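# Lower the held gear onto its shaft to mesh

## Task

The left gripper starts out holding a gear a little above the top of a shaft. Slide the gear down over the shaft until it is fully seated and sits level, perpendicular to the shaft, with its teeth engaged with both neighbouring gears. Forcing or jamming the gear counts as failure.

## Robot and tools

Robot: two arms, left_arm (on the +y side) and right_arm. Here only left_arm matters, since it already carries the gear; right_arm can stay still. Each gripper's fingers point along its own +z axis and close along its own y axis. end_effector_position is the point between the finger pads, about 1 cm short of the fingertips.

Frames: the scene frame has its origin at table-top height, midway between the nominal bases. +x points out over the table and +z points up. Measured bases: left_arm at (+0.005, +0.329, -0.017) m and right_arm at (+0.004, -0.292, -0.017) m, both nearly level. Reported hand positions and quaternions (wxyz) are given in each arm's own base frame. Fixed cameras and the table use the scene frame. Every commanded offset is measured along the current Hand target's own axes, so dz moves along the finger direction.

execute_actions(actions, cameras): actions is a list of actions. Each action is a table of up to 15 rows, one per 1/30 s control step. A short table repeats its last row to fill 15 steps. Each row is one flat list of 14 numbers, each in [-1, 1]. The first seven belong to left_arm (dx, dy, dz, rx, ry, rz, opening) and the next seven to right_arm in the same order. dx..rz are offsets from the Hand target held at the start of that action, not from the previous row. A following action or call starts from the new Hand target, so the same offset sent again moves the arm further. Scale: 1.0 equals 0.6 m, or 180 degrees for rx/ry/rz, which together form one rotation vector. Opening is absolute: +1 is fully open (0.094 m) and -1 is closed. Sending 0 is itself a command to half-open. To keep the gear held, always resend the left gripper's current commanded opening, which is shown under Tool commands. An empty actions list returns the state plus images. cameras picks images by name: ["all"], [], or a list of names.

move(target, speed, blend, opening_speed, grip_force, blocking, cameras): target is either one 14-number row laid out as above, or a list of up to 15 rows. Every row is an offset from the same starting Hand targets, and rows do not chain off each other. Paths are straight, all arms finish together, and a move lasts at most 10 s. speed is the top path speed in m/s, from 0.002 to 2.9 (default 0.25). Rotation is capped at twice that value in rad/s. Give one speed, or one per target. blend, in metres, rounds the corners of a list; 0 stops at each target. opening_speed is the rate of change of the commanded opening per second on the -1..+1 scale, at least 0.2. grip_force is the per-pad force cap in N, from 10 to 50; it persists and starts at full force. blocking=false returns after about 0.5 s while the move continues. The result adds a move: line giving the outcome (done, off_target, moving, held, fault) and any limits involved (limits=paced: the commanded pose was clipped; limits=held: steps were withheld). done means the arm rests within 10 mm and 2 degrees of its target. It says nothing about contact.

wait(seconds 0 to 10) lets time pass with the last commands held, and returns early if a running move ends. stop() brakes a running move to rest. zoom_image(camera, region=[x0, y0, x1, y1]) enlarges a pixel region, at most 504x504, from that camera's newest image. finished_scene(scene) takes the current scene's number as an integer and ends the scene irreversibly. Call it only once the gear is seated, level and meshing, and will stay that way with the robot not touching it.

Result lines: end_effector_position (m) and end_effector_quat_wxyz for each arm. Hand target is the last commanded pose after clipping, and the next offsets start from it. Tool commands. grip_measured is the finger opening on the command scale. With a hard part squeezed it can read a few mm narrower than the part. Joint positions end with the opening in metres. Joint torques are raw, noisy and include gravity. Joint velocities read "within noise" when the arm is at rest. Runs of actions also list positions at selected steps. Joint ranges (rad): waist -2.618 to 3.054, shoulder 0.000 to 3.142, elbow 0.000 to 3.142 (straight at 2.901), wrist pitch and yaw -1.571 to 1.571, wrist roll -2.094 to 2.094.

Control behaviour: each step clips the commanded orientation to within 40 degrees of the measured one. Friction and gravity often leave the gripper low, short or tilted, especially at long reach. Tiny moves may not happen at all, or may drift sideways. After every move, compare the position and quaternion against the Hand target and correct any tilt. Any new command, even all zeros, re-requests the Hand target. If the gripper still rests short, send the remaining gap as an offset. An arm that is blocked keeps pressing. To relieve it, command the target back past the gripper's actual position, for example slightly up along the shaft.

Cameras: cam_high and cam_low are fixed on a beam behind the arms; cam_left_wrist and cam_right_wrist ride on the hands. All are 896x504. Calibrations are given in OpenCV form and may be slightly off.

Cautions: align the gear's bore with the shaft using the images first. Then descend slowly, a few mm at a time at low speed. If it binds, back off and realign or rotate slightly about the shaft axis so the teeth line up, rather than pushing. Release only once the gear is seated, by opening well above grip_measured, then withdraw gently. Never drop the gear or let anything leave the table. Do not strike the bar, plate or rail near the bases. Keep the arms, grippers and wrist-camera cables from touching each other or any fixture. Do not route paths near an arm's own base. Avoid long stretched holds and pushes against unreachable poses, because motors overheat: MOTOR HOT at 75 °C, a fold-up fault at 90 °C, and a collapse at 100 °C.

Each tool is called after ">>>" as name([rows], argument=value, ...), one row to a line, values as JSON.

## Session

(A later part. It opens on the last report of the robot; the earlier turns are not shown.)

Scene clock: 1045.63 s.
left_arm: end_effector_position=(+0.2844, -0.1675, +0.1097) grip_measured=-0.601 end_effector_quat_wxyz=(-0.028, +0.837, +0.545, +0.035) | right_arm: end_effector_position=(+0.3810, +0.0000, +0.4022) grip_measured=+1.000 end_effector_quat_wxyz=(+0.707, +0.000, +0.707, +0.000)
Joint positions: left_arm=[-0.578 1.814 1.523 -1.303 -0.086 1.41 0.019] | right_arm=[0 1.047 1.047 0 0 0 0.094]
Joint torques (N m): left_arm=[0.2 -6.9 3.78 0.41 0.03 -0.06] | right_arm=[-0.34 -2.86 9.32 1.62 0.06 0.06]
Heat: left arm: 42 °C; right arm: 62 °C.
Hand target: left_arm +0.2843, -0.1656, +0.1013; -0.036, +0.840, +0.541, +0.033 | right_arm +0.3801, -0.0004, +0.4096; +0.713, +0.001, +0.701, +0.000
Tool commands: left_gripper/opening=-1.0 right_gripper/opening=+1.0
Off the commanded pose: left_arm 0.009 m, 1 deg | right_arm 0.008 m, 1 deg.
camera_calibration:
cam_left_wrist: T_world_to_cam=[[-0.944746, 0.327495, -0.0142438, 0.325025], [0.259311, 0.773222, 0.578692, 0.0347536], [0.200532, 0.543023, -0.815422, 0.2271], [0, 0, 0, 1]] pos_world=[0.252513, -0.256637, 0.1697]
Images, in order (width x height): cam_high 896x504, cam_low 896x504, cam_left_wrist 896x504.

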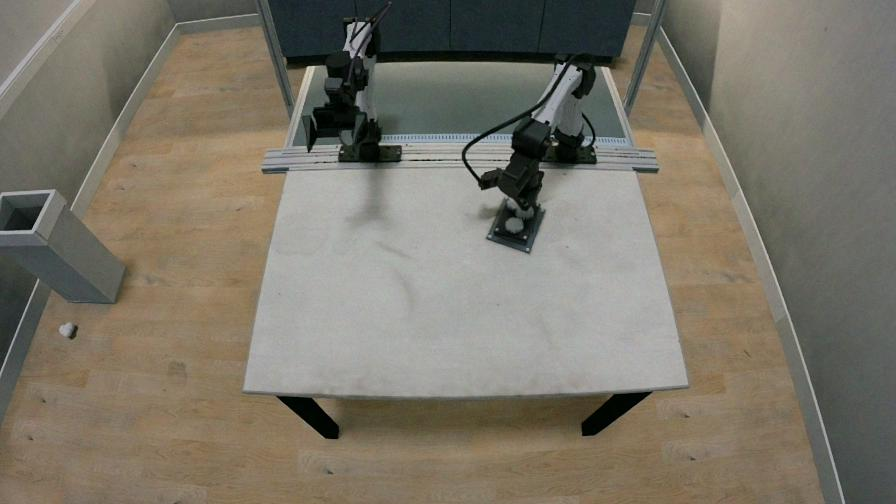

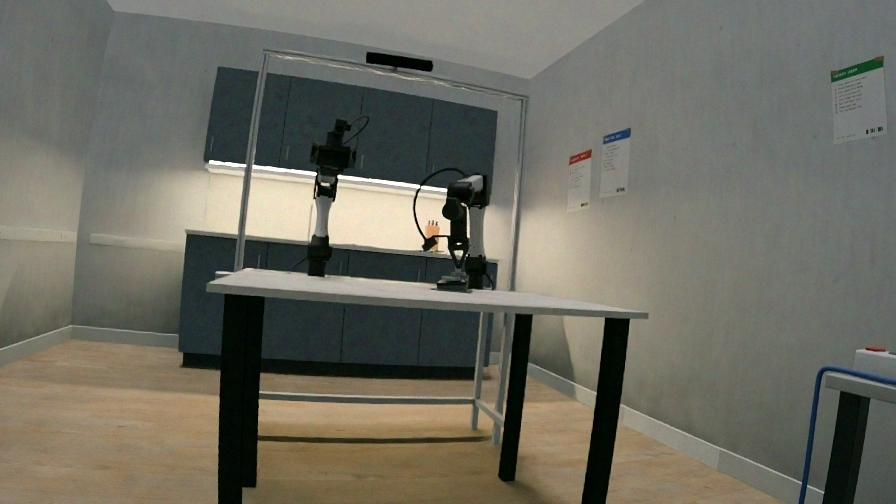

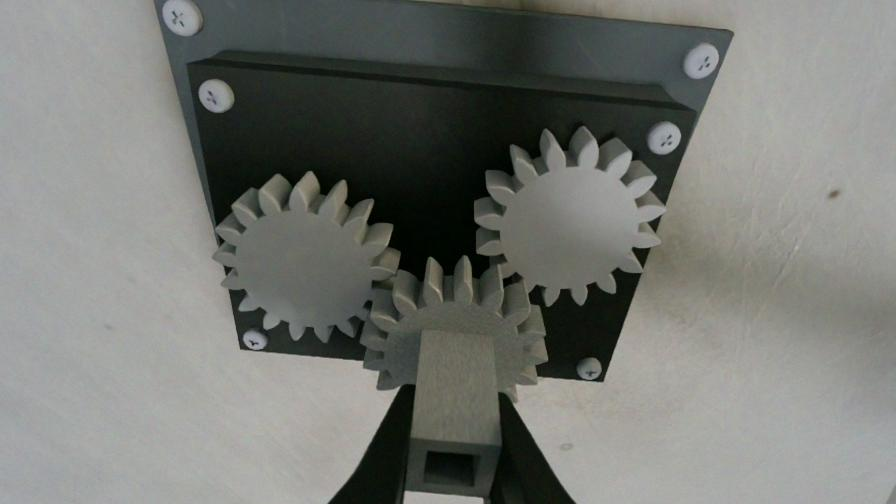

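>>> move([
  [0,0,-0.023,0,0,0,-1,0,0,0,0,0,0,1],
  [0,0,-0.023,0,0,0.01,-1,0,0,0,0,0,0,1],
  [0,0,-0.003,0,0,0.01,-1,0,0,0,0,0,0,1],
], speed=0.04, cameras=["cam_left_wrist"])

>>> zoom_image(camera="cam_left_wrist", region=[460, 220, 580, 320])

>>> zoom_image(camera="cam_left_wrist", region=[350, 240, 430, 360])

Scene clock: 1081.53 s.
left_arm: end_effector_position=(+0.2845, -0.1675, +0.1097) grip_measured=-0.601 end_effector_quat_wxyz=(-0.031, +0.846, +0.532, +0.033) | right_arm: end_effector_position=(+0.3810, +0.0000, +0.4022) grip_measured=+1.000 end_effector_quat_wxyz=(+0.707, +0.000, +0.707, +0.000)
Joint positions: left_arm=[-0.578 1.819 1.529 -1.309 -0.086 1.44 0.019] | right_arm=[0 1.047 1.047 0 0 0 0.094]
Joint torques (N m): left_arm=[0.09 -7.34 3.9 0.39 0.01 -0.07] | right_arm=[-0.35 -2.78 9.26 1.63 0.07 0.06]
Heat: left arm: 42 °C; right arm: 62 °C.
Hand target: left_arm +0.2843, -0.1658, +0.1030; -0.036, +0.848, +0.528, +0.032 | right_arm +0.3801, -0.0004, +0.4096; +0.713, +0.001, +0.701, +0.000
Off the commanded pose: left_arm 0.007 m, 1 deg | right_arm 0.008 m, 1 deg.
move: done
camera_calibration:
cam_left_wrist: T_world_to_cam=[[-0.93444, 0.356058, -0.00673358, 0.326082], [0.28652, 0.762905, 0.579553, 0.0252118], [0.211491, 0.539628, -0.814907, 0.223377], [0, 0, 0, 1]] pos_world=[0.250237, -0.255879, 0.169616]
Images, in order (width x height): cam_left_wrist 896x504.

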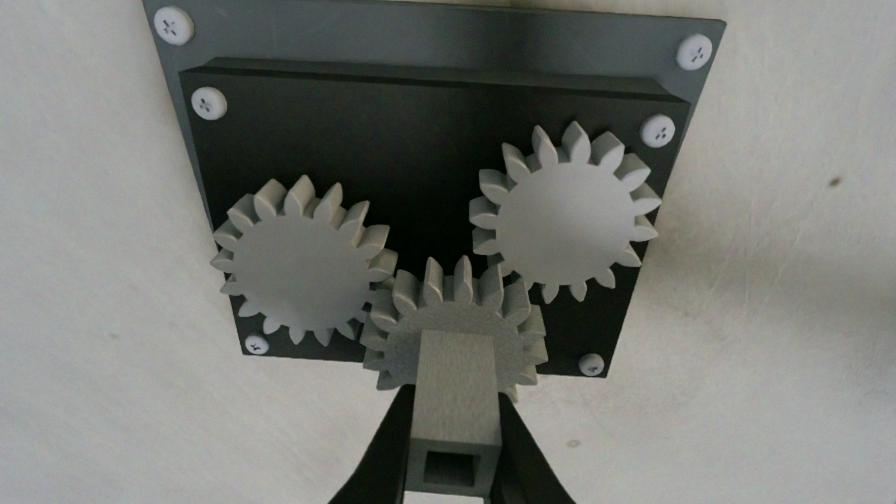

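Scaled by 4.200 from the camera's 896x504 image, which has a finer 1280x720 frame.

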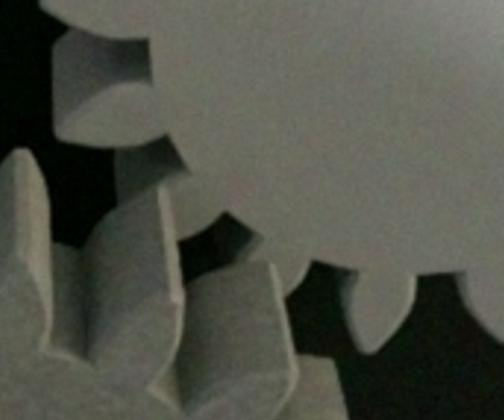

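Scaled by 4.200 from the camera's 896x504 image, which has a finer 1280x720 frame.

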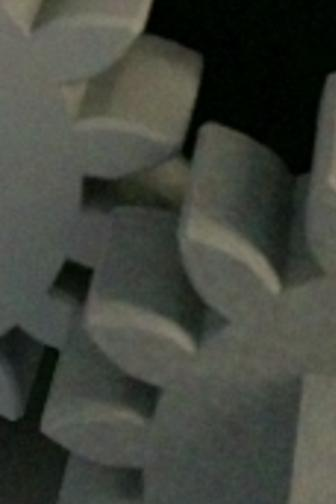

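>>> move([
  [0,0,-0.021,0,0,0,-1,0,0,0,0,0,0,1],
  [0,-0.0015,-0.021,-0.008,0,-0.015,-1,0,0,0,0,0,0,1],
  [0,-0.0015,-0.004,-0.008,0,-0.015,-1,0,0,0,0,0,0,1],
  [0,-0.0015,-0.004,-0.008,0,0.009,-1,0,0,0,0,0,0,1],
  [0,0,-0.001,0,0,0.009,-1,0,0,0,0,0,0,1],
], speed=0.04, cameras=["cam_left_wrist"])

>>> zoom_image(camera="cam_left_wrist", region=[460, 220, 580, 320])

>>> zoom_image(camera="cam_left_wrist", region=[350, 240, 430, 360])

Scene clock: 1110.27 s.
left_arm: end_effector_position=(+0.2849, -0.1681, +0.1095) grip_measured=-0.601 end_effector_quat_wxyz=(-0.023, +0.853, +0.520, +0.036) | right_arm: end_effector_position=(+0.3810, +0.0000, +0.4022) grip_measured=+1.000 end_effector_quat_wxyz=(+0.707, +0.000, +0.707, +0.000)
Joint positions: left_arm=[-0.578 1.805 1.512 -1.288 -0.085 1.468 0.019] | right_arm=[0 1.047 1.047 0 0 0 0.094]
Joint torques (N m): left_arm=[0.09 -6.12 5.46 0.21 0 -0.05] | right_arm=[-0.31 -2.77 9.31 1.63 0.05 0.07]
Heat: left arm: 42 °C; right arm: 62 °C.
Hand target: left_arm +0.2843, -0.1659, +0.1037; -0.036, +0.855, +0.516, +0.032 | right_arm +0.3801, -0.0004, +0.4096; +0.713, +0.001, +0.701, +0.000
Off the commanded pose: left_arm 0.006 m, 2 deg | right_arm 0.008 m, 1 deg.
move: done
camera_calibration:
cam_left_wrist: T_world_to_cam=[[-0.924179, 0.38139, -0.020872, 0.329588], [0.30077, 0.760329, 0.575706, 0.0214518], [0.235438, 0.525778, -0.81739, 0.214534], [0, 0, 0, 1]] pos_world=[0.247637, -0.254809, 0.169887]
Images, in order (width x height): cam_left_wrist 896x504.

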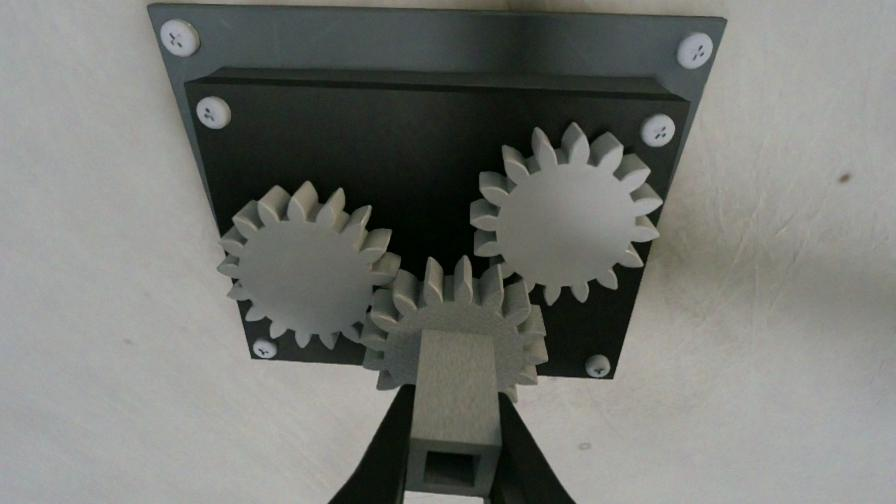

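Scaled by 4.200 from the camera's 896x504 image, which has a finer 1280x720 frame.

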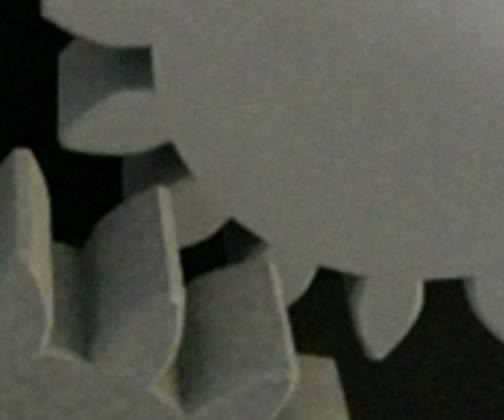

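Scaled by 4.200 from the camera's 896x504 image, which has a finer 1280x720 frame.

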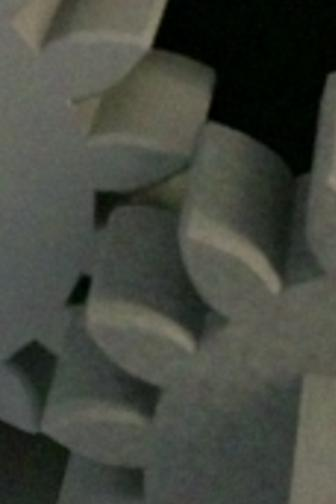

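>>> move([
  [0,0,-0.021,0,0,0,-1,0,0,0,0,0,0,1],
  [0,0,-0.021,0,0,-0.0065,-1,0,0,0,0,0,0,1],
  [0,0,0.002,0,0,-0.0065,-1,0,0,0,0,0,0,1],
], speed=0.04, cameras=["cam_left_wrist"])

>>> zoom_image(camera="cam_left_wrist", region=[460, 220, 580, 320])

>>> zoom_image(camera="cam_left_wrist", region=[350, 240, 430, 360])

Scene clock: 1124.87 s.
left_arm: end_effector_position=(+0.2845, -0.1677, +0.1095) grip_measured=-0.601 end_effector_quat_wxyz=(-0.031, +0.851, +0.523, +0.033) | right_arm: end_effector_position=(+0.3810, +0.0000, +0.4022) grip_measured=+1.000 end_effector_quat_wxyz=(+0.707, +0.000, +0.707, +0.000)
Joint positions: left_arm=[-0.578 1.819 1.529 -1.308 -0.085 1.462 0.019] | right_arm=[0 1.047 1.047 0 0 0 0.094]
Joint torques (N m): left_arm=[0.14 -7.36 3.7 0.4 0 -0.19] | right_arm=[-0.29 -2.89 9.35 1.63 0.06 0.06]
Heat: left arm: 41 °C; right arm: 62 °C.
Hand target: left_arm +0.2844, -0.1658, +0.1025; -0.036, +0.850, +0.524, +0.032 | right_arm +0.3801, -0.0004, +0.4096; +0.713, +0.001, +0.701, +0.000
Off the commanded pose: left_arm 0.007 m, 1 deg | right_arm 0.008 m, 1 deg.
move: done
camera_calibration:
cam_left_wrist: T_world_to_cam=[[-0.926526, 0.376197, -0.00500713, 0.327157], [0.304117, 0.756705, 0.578714, 0.0194443], [0.221499, 0.534671, -0.815515, 0.219658], [0, 0, 0, 1]] pos_world=[0.248552, -0.255234, 0.16952]
Images, in order (width x height): cam_left_wrist 896x504.

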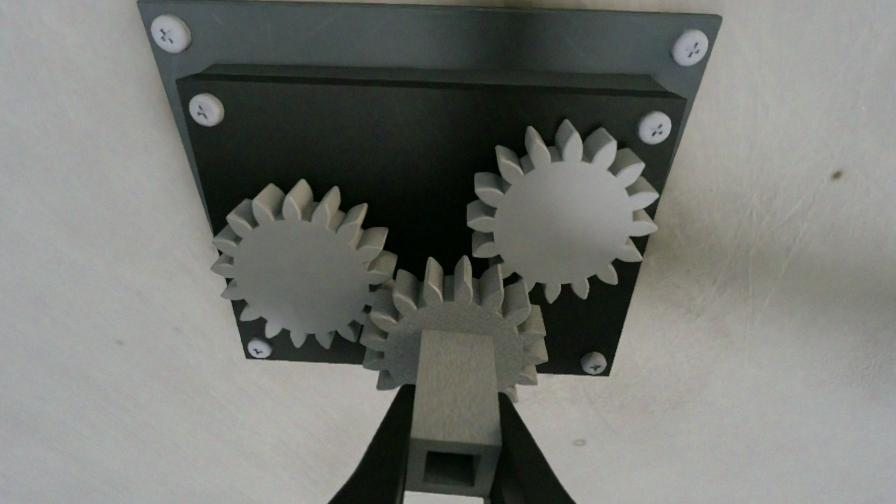

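Scaled by 4.200 from the camera's 896x504 image, which has a finer 1280x720 frame.

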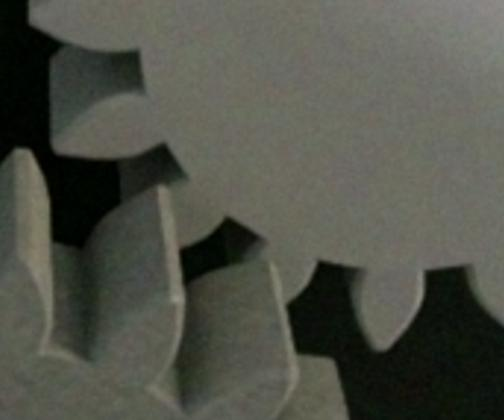

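Scaled by 4.200 from the camera's 896x504 image, which has a finer 1280x720 frame.

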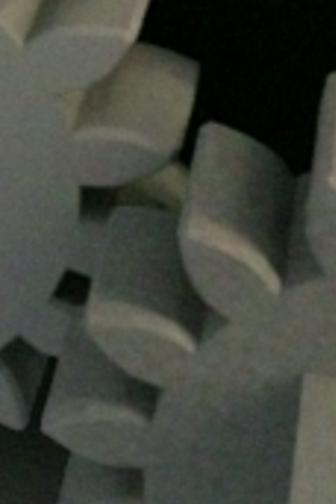

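>>> move([
  [0,0,-0.021,0,0,0,-1,0,0,0,0,0,0,1],
  [0,0,-0.021,0,0,-0.011,-1,0,0,0,0,0,0,1],
  [0,0,0.001,0,0,-0.011,-1,0,0,0,0,0,0,1],
], speed=0.04, cameras=["cam_left_wrist"])

>>> zoom_image(camera="cam_left_wrist", region=[460, 220, 580, 320])

>>> zoom_image(camera="cam_left_wrist", region=[350, 240, 430, 360])

Scene clock: 1141.27 s.
left_arm: end_effector_position=(+0.2849, -0.1680, +0.1095) grip_measured=-0.601 end_effector_quat_wxyz=(-0.029, +0.843, +0.537, +0.034) | right_arm: end_effector_position=(+0.3810, +0.0000, +0.4022) grip_measured=+1.000 end_effector_quat_wxyz=(+0.707, +0.000, +0.707, +0.000)
Joint positions: left_arm=[-0.578 1.819 1.529 -1.306 -0.085 1.428 0.019] | right_arm=[0 1.047 1.047 0 0 0 0.094]
Joint torques (N m): left_arm=[0.14 -7.35 3.59 0.4 0.01 -0.21] | right_arm=[-0.32 -2.78 9.29 1.62 0.05 0.08]
Heat: left arm: 42 °C; right arm: 62 °C.
Hand target: left_arm +0.2844, -0.1657, +0.1019; -0.035, +0.841, +0.539, +0.033 | right_arm +0.3801, -0.0004, +0.4096; +0.713, +0.001, +0.701, +0.000
Off the commanded pose: left_arm 0.008 m, 1 deg | right_arm 0.008 m, 1 deg.
move: done
camera_calibration:
cam_left_wrist: T_world_to_cam=[[-0.938557, 0.344985, -0.00982228, 0.326355], [0.27604, 0.767462, 0.578623, 0.0293893], [0.207154, 0.540359, -0.815536, 0.224772], [0, 0, 0, 1]] pos_world=[0.251628, -0.2566, 0.16951]
Images, in order (width x height): cam_left_wrist 896x504.

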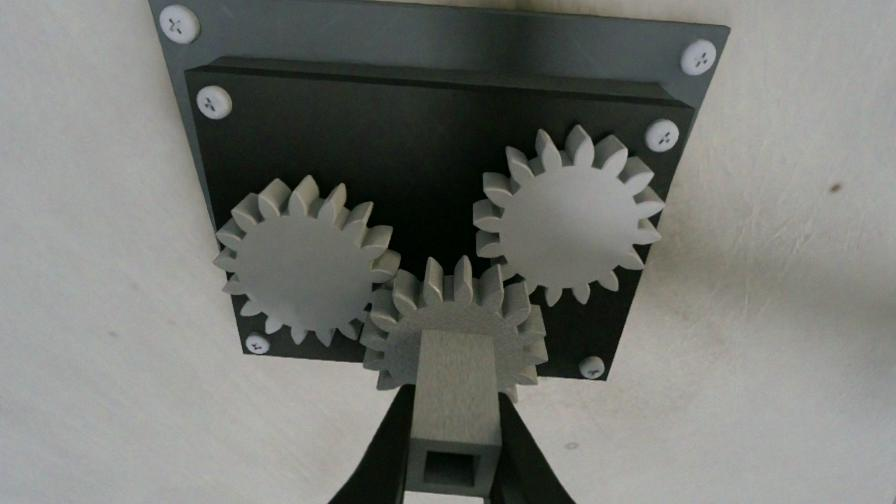

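Scaled by 4.200 from the camera's 896x504 image, which has a finer 1280x720 frame.

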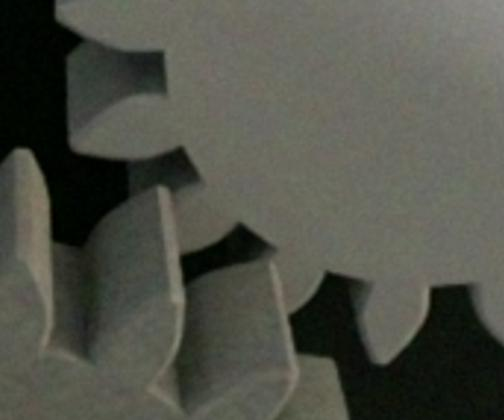

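Scaled by 4.200 from the camera's 896x504 image, which has a finer 1280x720 frame.

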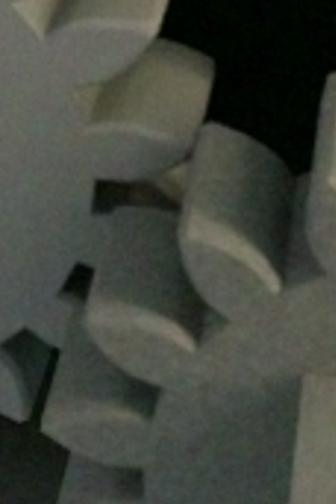

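>>> move([
  [0,0,-0.02,0,0,0,-1,0,0,0,0,0,0,1],
  [0,0,-0.02,0,0,-0.008,-1,0,0,0,0,0,0,1],
  [0,0,0.001,0,0,-0.008,-1,0,0,0,0,0,0,1],
], speed=0.06)

>>> move([
  [0,0,-0.02,0,0,0,-1,0,0,0,0,0,0,1],
  [0,0,-0.02,0,0,0.012,-1,0,0,0,0,0,0,1],
  [0,0,0.001,0,0,0.012,-1,0,0,0,0,0,0,1],
], speed=0.06, cameras=["cam_left_wrist"])

>>> zoom_image(camera="cam_left_wrist", region=[460, 220, 580, 320])

>>> zoom_image(camera="cam_left_wrist", region=[350, 240, 430, 360])

Scene clock: 1157.97 s.
left_arm: end_effector_position=(+0.2854, -0.1682, +0.1094) grip_measured=-0.601 end_effector_quat_wxyz=(-0.028, +0.836, +0.547, +0.035) | right_arm: end_effector_position=(+0.3810, +0.0000, +0.4022) grip_measured=+1.000 end_effector_quat_wxyz=(+0.707, +0.000, +0.707, +0.000)
Joint positions: left_arm=[-0.578 1.819 1.528 -1.304 -0.086 1.404 0.019] | right_arm=[0 1.047 1.047 0 0 0 0.094]
Joint torques (N m): left_arm=[0.16 -7.38 3.45 0.42 0 -0.22] | right_arm=[-0.28 -2.81 9.36 1.62 0.06 0.07]
Heat: left arm: 42 °C; right arm: 62 °C.
Hand target: left_arm +0.2844, -0.1657, +0.1013; -0.035, +0.834, +0.550, +0.033 | right_arm +0.3801, -0.0004, +0.4096; +0.713, +0.001, +0.701, +0.000
Off the commanded pose: left_arm 0.009 m, 1 deg | right_arm 0.008 m, 1 deg.
move: done

Scene clock: 1159.80 s.
left_arm: end_effector_position=(+0.2852, -0.1681, +0.1092) grip_measured=-0.601 end_effector_quat_wxyz=(-0.029, +0.842, +0.537, +0.034) | right_arm: end_effector_position=(+0.3810, +0.0000, +0.4022) grip_measured=+1.000 end_effector_quat_wxyz=(+0.707, +0.000, +0.707, +0.000)
Joint positions: left_arm=[-0.578 1.819 1.528 -1.304 -0.086 1.427 0.019] | right_arm=[0 1.047 1.047 0 0 0 0.094]
Joint torques (N m): left_arm=[0.17 -7.35 3.28 0.43 0 -0.07] | right_arm=[-0.35 -2.85 9.31 1.6 0.06 0.06]
Heat: left arm: 42 °C; right arm: 62 °C.
Hand target: left_arm +0.2844, -0.1655, +0.1007; -0.036, +0.844, +0.534, +0.033 | right_arm +0.3801, -0.0004, +0.4096; +0.713, +0.001, +0.701, +0.000
Off the commanded pose: left_arm 0.009 m, 1 deg | right_arm 0.008 m, 1 deg.
move: done
camera_calibration:
cam_left_wrist: T_world_to_cam=[[-0.93905, 0.343602, -0.0111325, 0.326658], [0.274179, 0.76807, 0.5787, 0.0301731], [0.207393, 0.540376, -0.815464, 0.224451], [0, 0, 0, 1]] pos_world=[0.251925, -0.256703, 0.169207]
Images, in order (width x height): cam_left_wrist 896x504.

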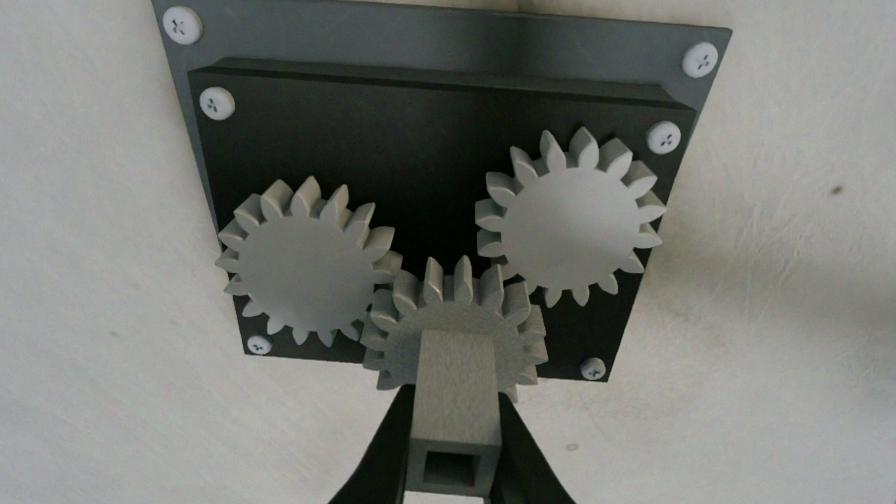

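Scaled by 4.200 from the camera's 896x504 image, which has a finer 1280x720 frame.

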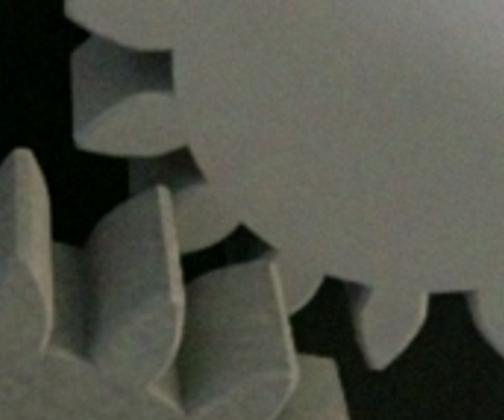

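Scaled by 4.200 from the camera's 896x504 image, which has a finer 1280x720 frame.

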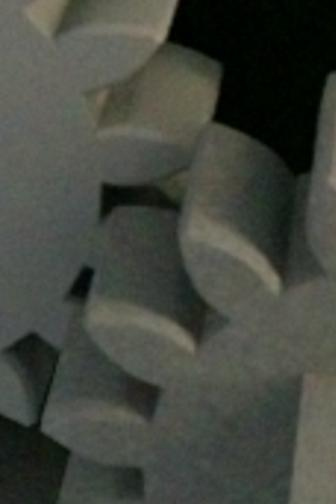

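>>> execute_actions([
  [[0,0,-0.015,0.0025,0.003,0,-1,0,0,0,0,0,0,1]],
  [[0.004,0,0.012,0,0,0,-1,0,0,0,0,0,0,1],[0.004,0,0.012,0,0,0,-1,0,0,0,0,0,0,1],[0.004,0,0.012,0,0,0,-1,0,0,0,0,0,0,1],[0.004,0,0.012,0,0,0,-1,0,0,0,0,0,0,1],[0.004,0,0.012,0,0,0,-1,0,0,0,0,0,0,1],[0.004,0,0.012,0,0,0,-1,0,0,0,0,0,0,1],[0.004,0,0.012,0,0,0,-1,0,0,0,0,0,0,1],[-0.004,0,0.012,0,0,0,-1,0,0,0,0,0,0,1]],
  [[0.004,0.005,0,0,0,0.008,-1,0,0,0,0,0,0,1],[0.004,0.005,0,0,0,0.008,-1,0,0,0,0,0,0,1],[0.004,0.005,0,0,0,0.008,-1,0,0,0,0,0,0,1],[0.004,0.005,0,0,0,0.008,-1,0,0,0,0,0,0,1],[0.004,0.005,0,0,0,0.008,-1,0,0,0,0,0,0,1],[0.004,0.005,0,0,0,0.008,-1,0,0,0,0,0,0,1],[0.004,0.005,0,0,0,0.008,-1,0,0,0,0,0,0,1],[0.004,-0.005,0,0,0,-0.008,-1,0,0,0,0,0,0,1]],
  [[0,0.005,0,0,0,0.008,-1,0,0,0,0,0,0,1]],
], cameras=["cam_left_wrist"])

>>> zoom_image(camera="cam_left_wrist", region=[340, 220, 580, 360])

Scene clock: 1197.87 s.
left_arm: end_effector_position=(+0.2841, -0.1678, +0.1094) grip_measured=-0.601 end_effector_quat_wxyz=(-0.033, +0.842, +0.538, +0.035) | right_arm: end_effector_position=(+0.3810, +0.0000, +0.4022) grip_measured=+1.000 end_effector_quat_wxyz=(+0.707, +0.000, +0.707, +0.000)
Joint positions: left_arm=[-0.581 1.821 1.53 -1.311 -0.09 1.422 0.019] | right_arm=[0 1.047 1.047 0 0 0 0.094]
Joint velocities: left_arm=[within noise] | right_arm=[-0.007 0.007 0.002 -0.022 0.022 -0.154 0]
Joint torques (N m): left_arm=[0.12 -6.83 4.42 0.33 -0.03 -0.06] | right_arm=[-0.35 -2.84 9.29 1.63 0.06 0.07]
Heat: left arm: 42 °C; right arm: 63 °C.
Hand target: left_arm +0.2845, -0.1656, +0.1026; -0.041, +0.844, +0.534, +0.035 | right_arm +0.3801, -0.0004, +0.4096; +0.713, +0.001, +0.701, +0.000
Off the commanded pose: left_arm 0.007 m, 1 deg | right_arm 0.008 m, 1 deg.
Step readings (end_effector_position of left_arm | right_arm):
0: (+0.2852, -0.1681, +0.1092) | (+0.3810, +0.0000, +0.4022)
1: (+0.2852, -0.1681, +0.1097) | (+0.3810, +0.0000, +0.4022)
2: (+0.2852, -0.1681, +0.1098) | (+0.3810, +0.0000, +0.4022)
4: (+0.2848, -0.1678, +0.1098) | (+0.3810, +0.0000, +0.4022)
8: (+0.2843, -0.1675, +0.1098) | (+0.3810, +0.0000, +0.4022)
15: (+0.2843, -0.1675, +0.1098) | (+0.3810, +0.0000, +0.4022)
16: (+0.2843, -0.1675, +0.1098) | (+0.3810, +0.0000, +0.4022)
17: (+0.2843, -0.1675, +0.1098) | (+0.3810, +0.0000, +0.4022)
19: (+0.2843, -0.1675, +0.1098) | (+0.3810, +0.0000, +0.4022)
23: (+0.2842, -0.1677, +0.1098) | (+0.3810, +0.0000, +0.4022)
30: (+0.2841, -0.1679, +0.1099) | (+0.3810, +0.0000, +0.4022)
31: (+0.2841, -0.1679, +0.1095) | (+0.3810, +0.0000, +0.4022)
32: (+0.2841, -0.1678, +0.1094) | (+0.3810, +0.0000, +0.4022)
34: (+0.2841, -0.1678, +0.1094) | (+0.3810, +0.0000, +0.4022)
38: (+0.2841, -0.1678, +0.1094) | (+0.3810, +0.0000, +0.4022)
45: (+0.2841, -0.1678, +0.1094) | (+0.3810, +0.0000, +0.4022)
46: (+0.2841, -0.1678, +0.1094) | (+0.3810, +0.0000, +0.4022)
47: (+0.2841, -0.1678, +0.1094) | (+0.3810, +0.0000, +0.4022)
49: (+0.2841, -0.1678, +0.1094) | (+0.3810, +0.0000, +0.4022)
53: (+0.2841, -0.1678, +0.1094) | (+0.3810, +0.0000, +0.4022)
60: (+0.2841, -0.1678, +0.1094) | (+0.3810, +0.0000, +0.4022)
camera_calibration:
cam_left_wrist: T_world_to_cam=[[-0.939539, 0.342381, -0.00638863, 0.324986], [0.274536, 0.764251, 0.583567, 0.0288896], [0.204685, 0.54653, -0.81204, 0.226095], [0, 0, 0, 1]] pos_world=[0.251128, -0.256916, 0.168815]
Images, in order (width x height): cam_left_wrist 896x504.

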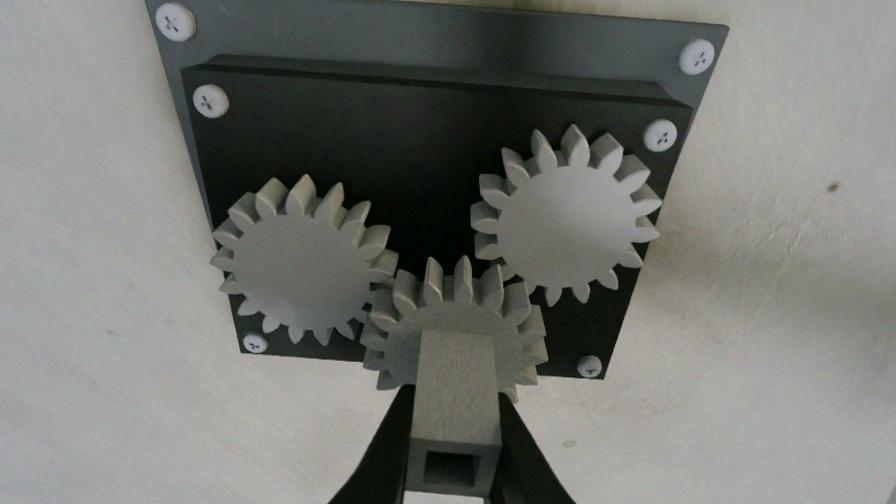

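Scaled by 2.100 from the camera's 896x504 image, which has a finer 1280x720 frame.

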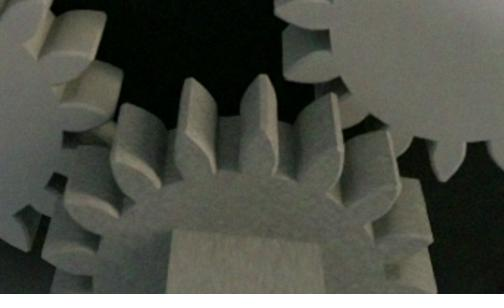

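>>> zoom_image(camera="cam_left_wrist", region=[475, 240, 545, 310])

>>> zoom_image(camera="cam_left_wrist", region=[355, 250, 415, 330])

>>> zoom_image(camera="cam_left_wrist", region=[465, 115, 665, 315])

>>> zoom_image(camera="cam_left_wrist", region=[205, 165, 405, 365])

Scaled by 7.200 from the camera's 896x504 image, which has a finer 1280x720 frame.

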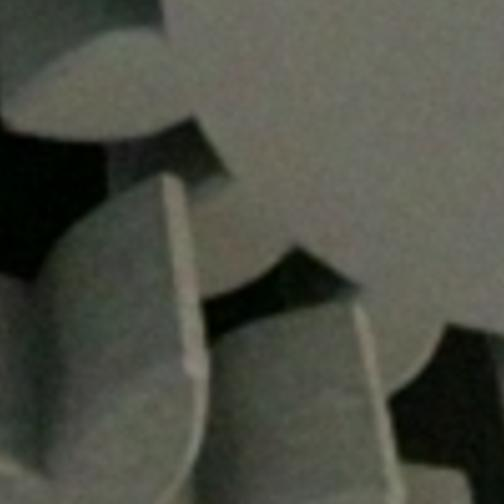

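Scaled by 6.300 from the camera's 896x504 image, which has a finer 1280x720 frame.

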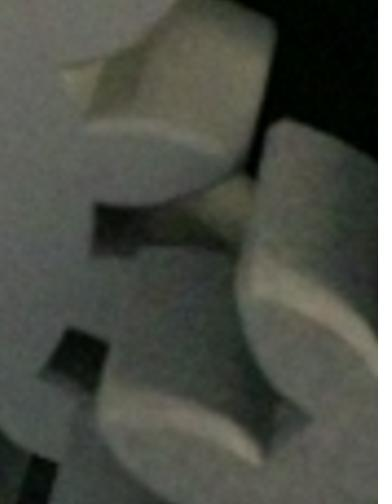

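Scaled by 2.520 from the camera's 896x504 image, which has a finer 1280x720 frame.

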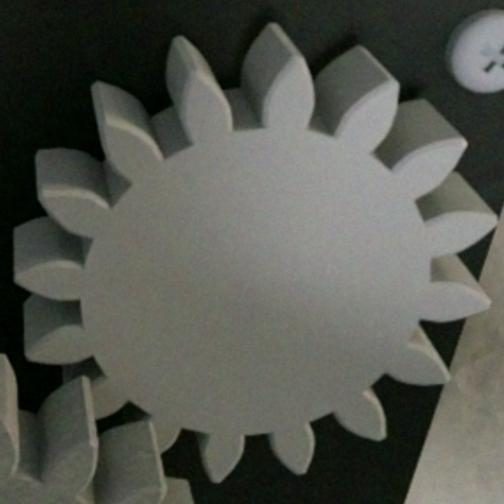

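Scaled by 2.520 from the camera's 896x504 image, which has a finer 1280x720 frame.

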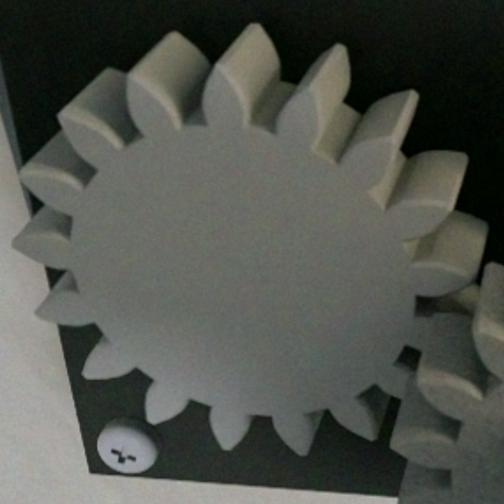

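>>> move([
  [0,0,-0.009,0,0,0,-1,0,0,0,0,0,0,1],
  [0,-0.0015,-0.009,-0.008,0,-0.007,-1,0,0,0,0,0,0,1],
  [0,-0.0015,0.003,-0.008,0,-0.007,-1,0,0,0,0,0,0,1],
  [0,-0.0015,0.003,-0.008,0,0.013,-1,0,0,0,0,0,0,1],
  [0,0,-0.009,0,0,0.013,-1,0,0,0,0,0,0,1],
  [0,0,0.007,0,0,0.013,-1,0,0,0,0,0,0,1],
], speed=0.04, cameras=["cam_left_wrist"])

>>> zoom_image(camera="cam_left_wrist", region=[475, 240, 545, 310])

>>> zoom_image(camera="cam_left_wrist", region=[355, 250, 415, 330])

Scene clock: 1245.50 s.
left_arm: end_effector_position=(+0.2847, -0.1681, +0.1098) grip_measured=-0.601 end_effector_quat_wxyz=(-0.030, +0.853, +0.520, +0.036) | right_arm: end_effector_position=(+0.3810, +0.0000, +0.4022) grip_measured=+1.000 end_effector_quat_wxyz=(+0.707, +0.000, +0.707, +0.000)
Joint positions: left_arm=[-0.581 1.816 1.526 -1.304 -0.09 1.463 0.019] | right_arm=[0 1.047 1.047 0 0 0 0.094]
Joint torques (N m): left_arm=[0.2 -6.41 3.49 0.42 -0.03 -0.05] | right_arm=[-0.32 -2.88 9.33 1.62 0.06 0.06]
Heat: left arm: 40 °C; right arm: 63 °C.
Hand target: left_arm +0.2845, -0.1651, +0.0983; -0.042, +0.855, +0.516, +0.034 | right_arm +0.3801, -0.0004, +0.4096; +0.713, +0.001, +0.701, +0.000
Off the commanded pose: left_arm 0.012 m, 2 deg | right_arm 0.008 m, 1 deg.
move: off_target (left_arm)
camera_calibration:
cam_left_wrist: T_world_to_cam=[[-0.924542, 0.380952, -0.00989774, 0.328202], [0.304465, 0.754033, 0.582009, 0.0186929], [0.229181, 0.535078, -0.813122, 0.217728], [0, 0, 0, 1]] pos_world=[0.247846, -0.255626, 0.169408]
Images, in order (width x height): cam_left_wrist 896x504.

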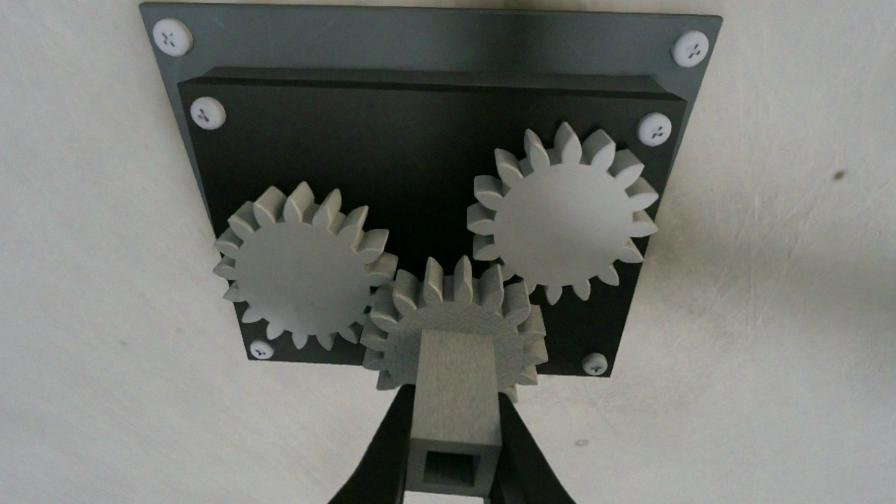

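Scaled by 7.200 from the camera's 896x504 image, which has a finer 1280x720 frame.

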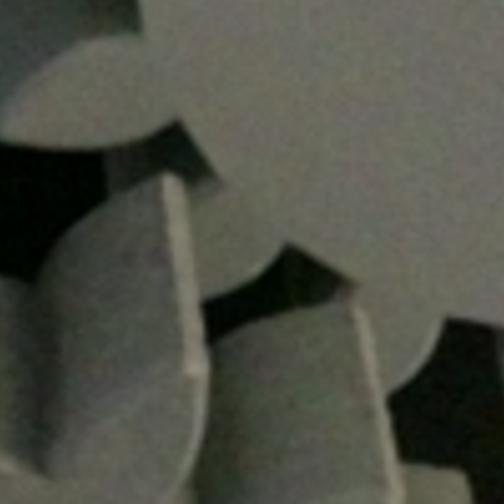

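Scaled by 6.300 from the camera's 896x504 image, which has a finer 1280x720 frame.

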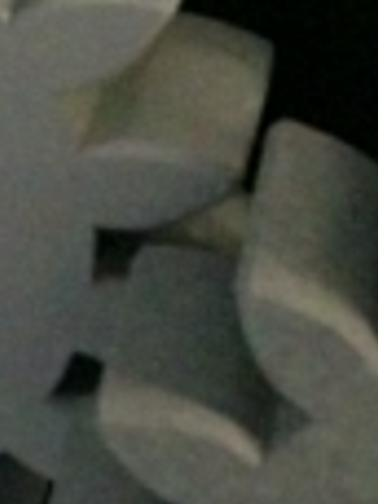

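>>> move([
  [0,0,-0.028,0,0,0,-1,0,0,0,0,0,0,1],
  [0,0,-0.028,0.002,0.003,-0.007,-1,0,0,0,0,0,0,1],
  [0,0,-0.008,0.002,0.003,-0.007,-1,0,0,0,0,0,0,1],
], speed=0.04, cameras=["cam_left_wrist"])

>>> zoom_image(camera="cam_left_wrist", region=[475, 240, 545, 310])

>>> zoom_image(camera="cam_left_wrist", region=[355, 250, 415, 330])

Scene clock: 1260.97 s.
left_arm: end_effector_position=(+0.2846, -0.1677, +0.1096) grip_measured=-0.601 end_effector_quat_wxyz=(-0.040, +0.849, +0.525, +0.034) | right_arm: end_effector_position=(+0.3810, +0.0000, +0.4022) grip_measured=+1.000 end_effector_quat_wxyz=(+0.707, +0.000, +0.707, +0.000)
Joint positions: left_arm=[-0.583 1.835 1.548 -1.328 -0.095 1.45 0.019] | right_arm=[0 1.047 1.047 0 0 0 0.094]
Joint torques (N m): left_arm=[-0.14 -7.49 3.78 0.35 -0.09 -0.2] | right_arm=[-0.31 -2.76 9.31 1.63 0.09 0.06]
Heat: left arm: 39 °C; right arm: 63 °C.
Hand target: left_arm +0.2844, -0.1656, +0.1030; -0.047, +0.849, +0.526, +0.037 | right_arm +0.3801, -0.0004, +0.4096; +0.713, +0.001, +0.701, +0.000
Off the commanded pose: left_arm 0.007 m, 1 deg | right_arm 0.008 m, 1 deg.
move: done
camera_calibration:
cam_left_wrist: T_world_to_cam=[[-0.929074, 0.36981, 0.00794438, 0.325459], [0.303102, 0.748823, 0.5894, 0.0170997], [0.212017, 0.550004, -0.807802, 0.224198], [0, 0, 0, 1]] pos_world=[0.249658, -0.256472, 0.168444]
Images, in order (width x height): cam_left_wrist 896x504.

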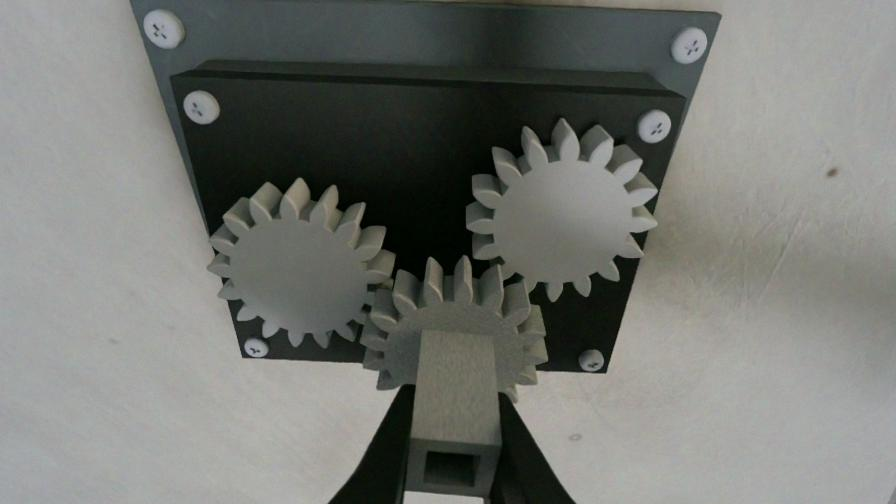

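Scaled by 7.200 from the camera's 896x504 image, which has a finer 1280x720 frame.

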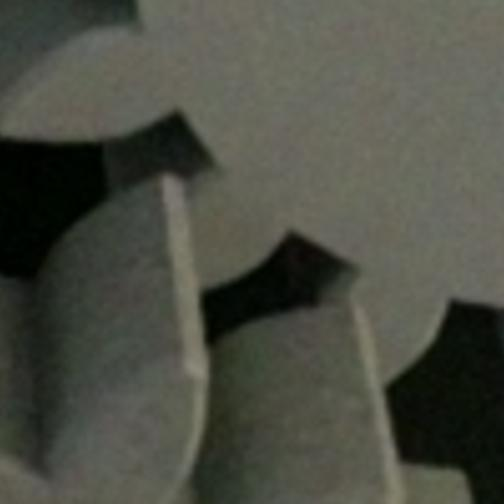

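Scaled by 6.300 from the camera's 896x504 image, which has a finer 1280x720 frame.

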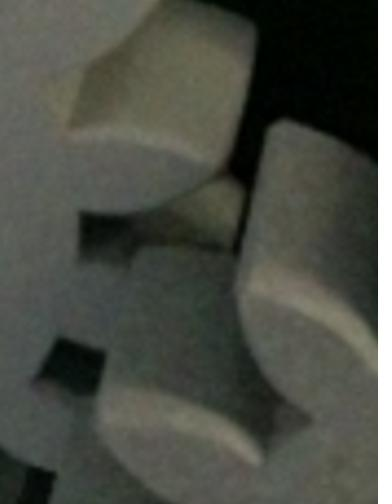

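>>> move([
  [0,0,-0.018,0,0,0,-1,0,0,0,0,0,0,1],
  [0,0,-0.018,0,0,-0.005,-1,0,0,0,0,0,0,1],
  [0,0,0,0,0,-0.005,-1,0,0,0,0,0,0,1],
], speed=0.06)

>>> move([
  [0,0,-0.018,0,0,0,-1,0,0,0,0,0,0,1],
  [0,0,-0.018,0,0,-0.004,-1,0,0,0,0,0,0,1],
  [0,0,0,0,0,-0.004,-1,0,0,0,0,0,0,1],
], speed=0.06)

>>> move([
  [0,0,-0.018,0,0,0,-1,0,0,0,0,0,0,1],
  [0,0,-0.018,0,0,-0.004,-1,0,0,0,0,0,0,1],
  [0,0,0,0,0,-0.004,-1,0,0,0,0,0,0,1],
], speed=0.06, cameras=["cam_left_wrist"])

>>> zoom_image(camera="cam_left_wrist", region=[475, 240, 545, 310])

>>> zoom_image(camera="cam_left_wrist", region=[355, 250, 415, 330])

Scene clock: 1282.27 s.
left_arm: end_effector_position=(+0.2846, -0.1677, +0.1096) grip_measured=-0.601 end_effector_quat_wxyz=(-0.040, +0.845, +0.531, +0.034) | right_arm: end_effector_position=(+0.3810, +0.0000, +0.4022) grip_measured=+1.000 end_effector_quat_wxyz=(+0.707, +0.000, +0.707, +0.000)
Joint positions: left_arm=[-0.583 1.835 1.548 -1.328 -0.095 1.434 0.019] | right_arm=[0 1.047 1.047 0 0 0 0.094]
Joint torques (N m): left_arm=[-0.16 -7.46 3.81 0.36 -0.08 -0.19] | right_arm=[-0.29 -2.81 9.28 1.62 0.05 0.06]
Heat: left arm: 41 °C; right arm: 63 °C.
Hand target: left_arm +0.2844, -0.1656, +0.1031; -0.047, +0.844, +0.532, +0.037 | right_arm +0.3801, -0.0004, +0.4096; +0.713, +0.001, +0.701, +0.000
Off the commanded pose: left_arm 0.007 m, 1 deg | right_arm 0.008 m, 1 deg.
move: done

Scene clock: 1283.73 s.
left_arm: end_effector_position=(+0.2846, -0.1677, +0.1096) grip_measured=-0.601 end_effector_quat_wxyz=(-0.040, +0.842, +0.537, +0.035) | right_arm: end_effector_position=(+0.3810, +0.0000, +0.4022) grip_measured=+1.000 end_effector_quat_wxyz=(+0.707, +0.000, +0.707, +0.000)
Joint positions: left_arm=[-0.583 1.835 1.548 -1.328 -0.095 1.422 0.019] | right_arm=[0 1.047 1.047 0 0 0 0.094]
Joint torques (N m): left_arm=[-0.16 -7.47 3.79 0.35 -0.07 -0.21] | right_arm=[-0.39 -2.82 9.35 1.64 0.08 0.06]
Heat: left arm: 41 °C; right arm: 63 °C.
Hand target: left_arm +0.2844, -0.1656, +0.1031; -0.047, +0.841, +0.538, +0.037 | right_arm +0.3801, -0.0004, +0.4096; +0.713, +0.001, +0.701, +0.000
Off the commanded pose: left_arm 0.007 m, 1 deg | right_arm 0.008 m, 1 deg.
move: done

Scene clock: 1285.20 s.
left_arm: end_effector_position=(+0.2846, -0.1677, +0.1096) grip_measured=-0.601 end_effector_quat_wxyz=(-0.039, +0.839, +0.542, +0.035) | right_arm: end_effector_position=(+0.3810, +0.0000, +0.4022) grip_measured=+1.000 end_effector_quat_wxyz=(+0.707, +0.000, +0.707, +0.000)
Joint positions: left_arm=[-0.583 1.835 1.548 -1.328 -0.095 1.409 0.019] | right_arm=[0 1.047 1.047 0 0 0 0.094]
Joint torques (N m): left_arm=[-0.13 -7.46 3.82 0.35 -0.08 -0.2] | right_arm=[-0.35 -2.82 9.33 1.64 0.07 0.06]
Heat: left arm: 41 °C; right arm: 63 °C.
Hand target: left_arm +0.2844, -0.1656, +0.1031; -0.046, +0.838, +0.543, +0.038 | right_arm +0.3801, -0.0004, +0.4096; +0.713, +0.001, +0.701, +0.000
Off the commanded pose: left_arm 0.007 m, 1 deg | right_arm 0.008 m, 1 deg.
move: done
camera_calibration:
cam_left_wrist: T_world_to_cam=[[-0.943195, 0.332214, 0.00422897, 0.323483], [0.27054, 0.760583, 0.590187, 0.0282653], [0.192852, 0.557805, -0.807255, 0.230888], [0, 0, 0, 1]] pos_world=[0.252933, -0.257754, 0.168336]
Images, in order (width x height): cam_left_wrist 896x504.

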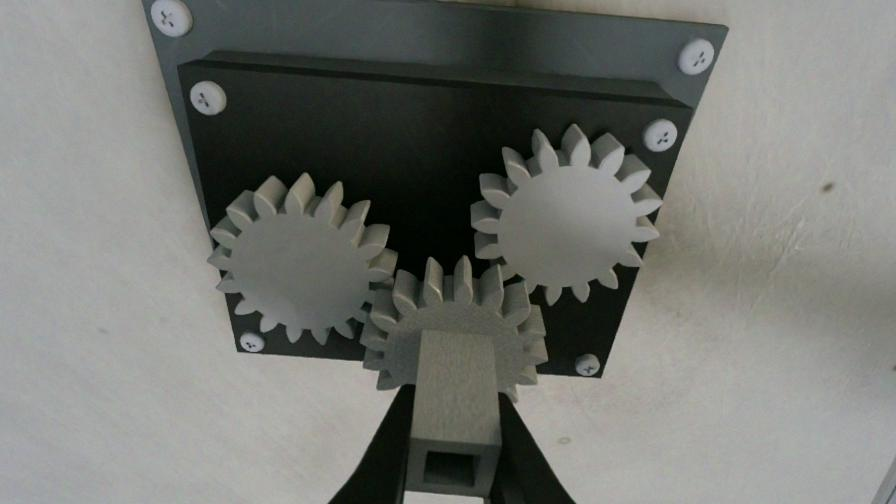

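Scaled by 7.200 from the camera's 896x504 image, which has a finer 1280x720 frame.

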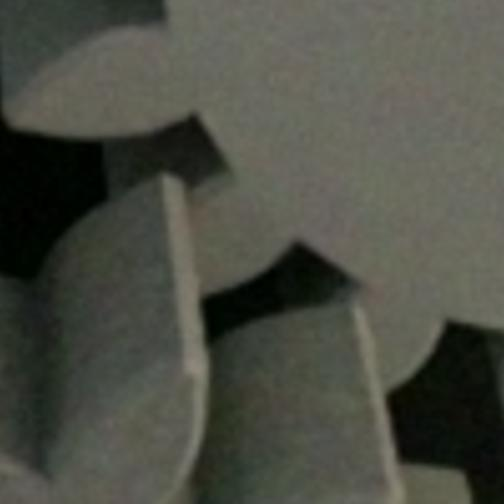

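Scaled by 6.300 from the camera's 896x504 image, which has a finer 1280x720 frame.

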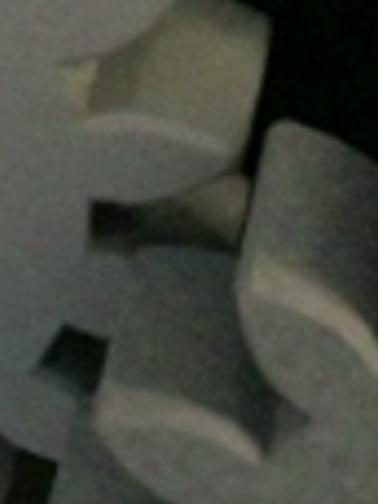

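>>> move(target=[0,0,-0.022,0,0,0,-1,0,0,0,0,0,0,1], speed=0.06, cameras=["cam_low"])

>>> zoom_image(camera="cam_low", region=[440, 262, 475, 288])

Scene clock: 1298.00 s.
left_arm: end_effector_position=(+0.2846, -0.1677, +0.1111) grip_measured=-0.601 end_effector_quat_wxyz=(-0.040, +0.838, +0.543, +0.035) | right_arm: end_effector_position=(+0.3810, +0.0000, +0.4022) grip_measured=+1.000 end_effector_quat_wxyz=(+0.707, +0.000, +0.707, +0.000)
Joint positions: left_arm=[-0.583 1.835 1.555 -1.335 -0.095 1.407 0.019] | right_arm=[0 1.047 1.047 0 0 0 0.094]
Joint torques (N m): left_arm=[-0.47 -7.54 7.41 -0.04 -0.07 -0.23] | right_arm=[-0.38 -2.74 9.33 1.62 0.06 0.08]
Heat: left arm: 41 °C; right arm: 63 °C.
Hand target: left_arm +0.2842, -0.1672, +0.1162; -0.046, +0.838, +0.543, +0.038 | right_arm +0.3801, -0.0004, +0.4096; +0.713, +0.001, +0.701, +0.000
Off the commanded pose: left_arm 0.005 m, 1 deg | right_arm 0.008 m, 1 deg.
move: done
Images, in order (width x height): cam_low 896x504.

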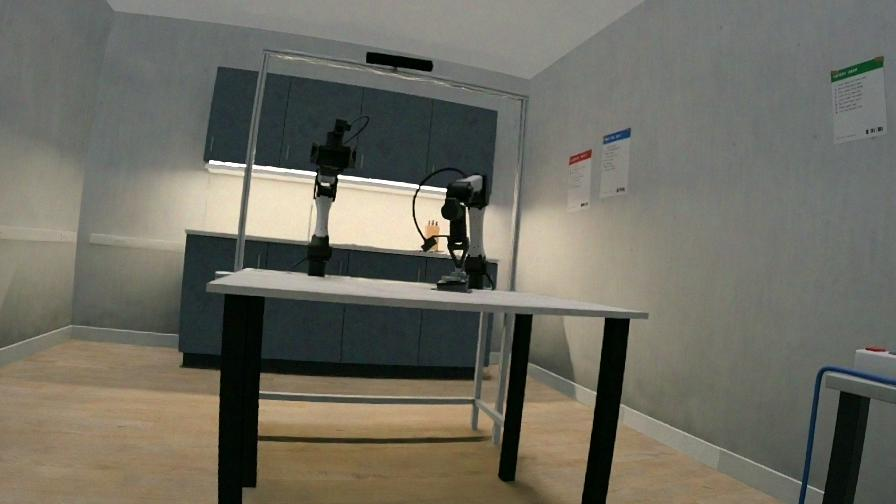

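Scaled by 14.400 from the camera's 896x504 image, which has a finer 1280x720 frame.

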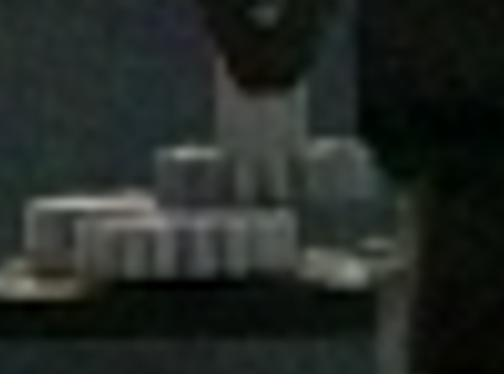

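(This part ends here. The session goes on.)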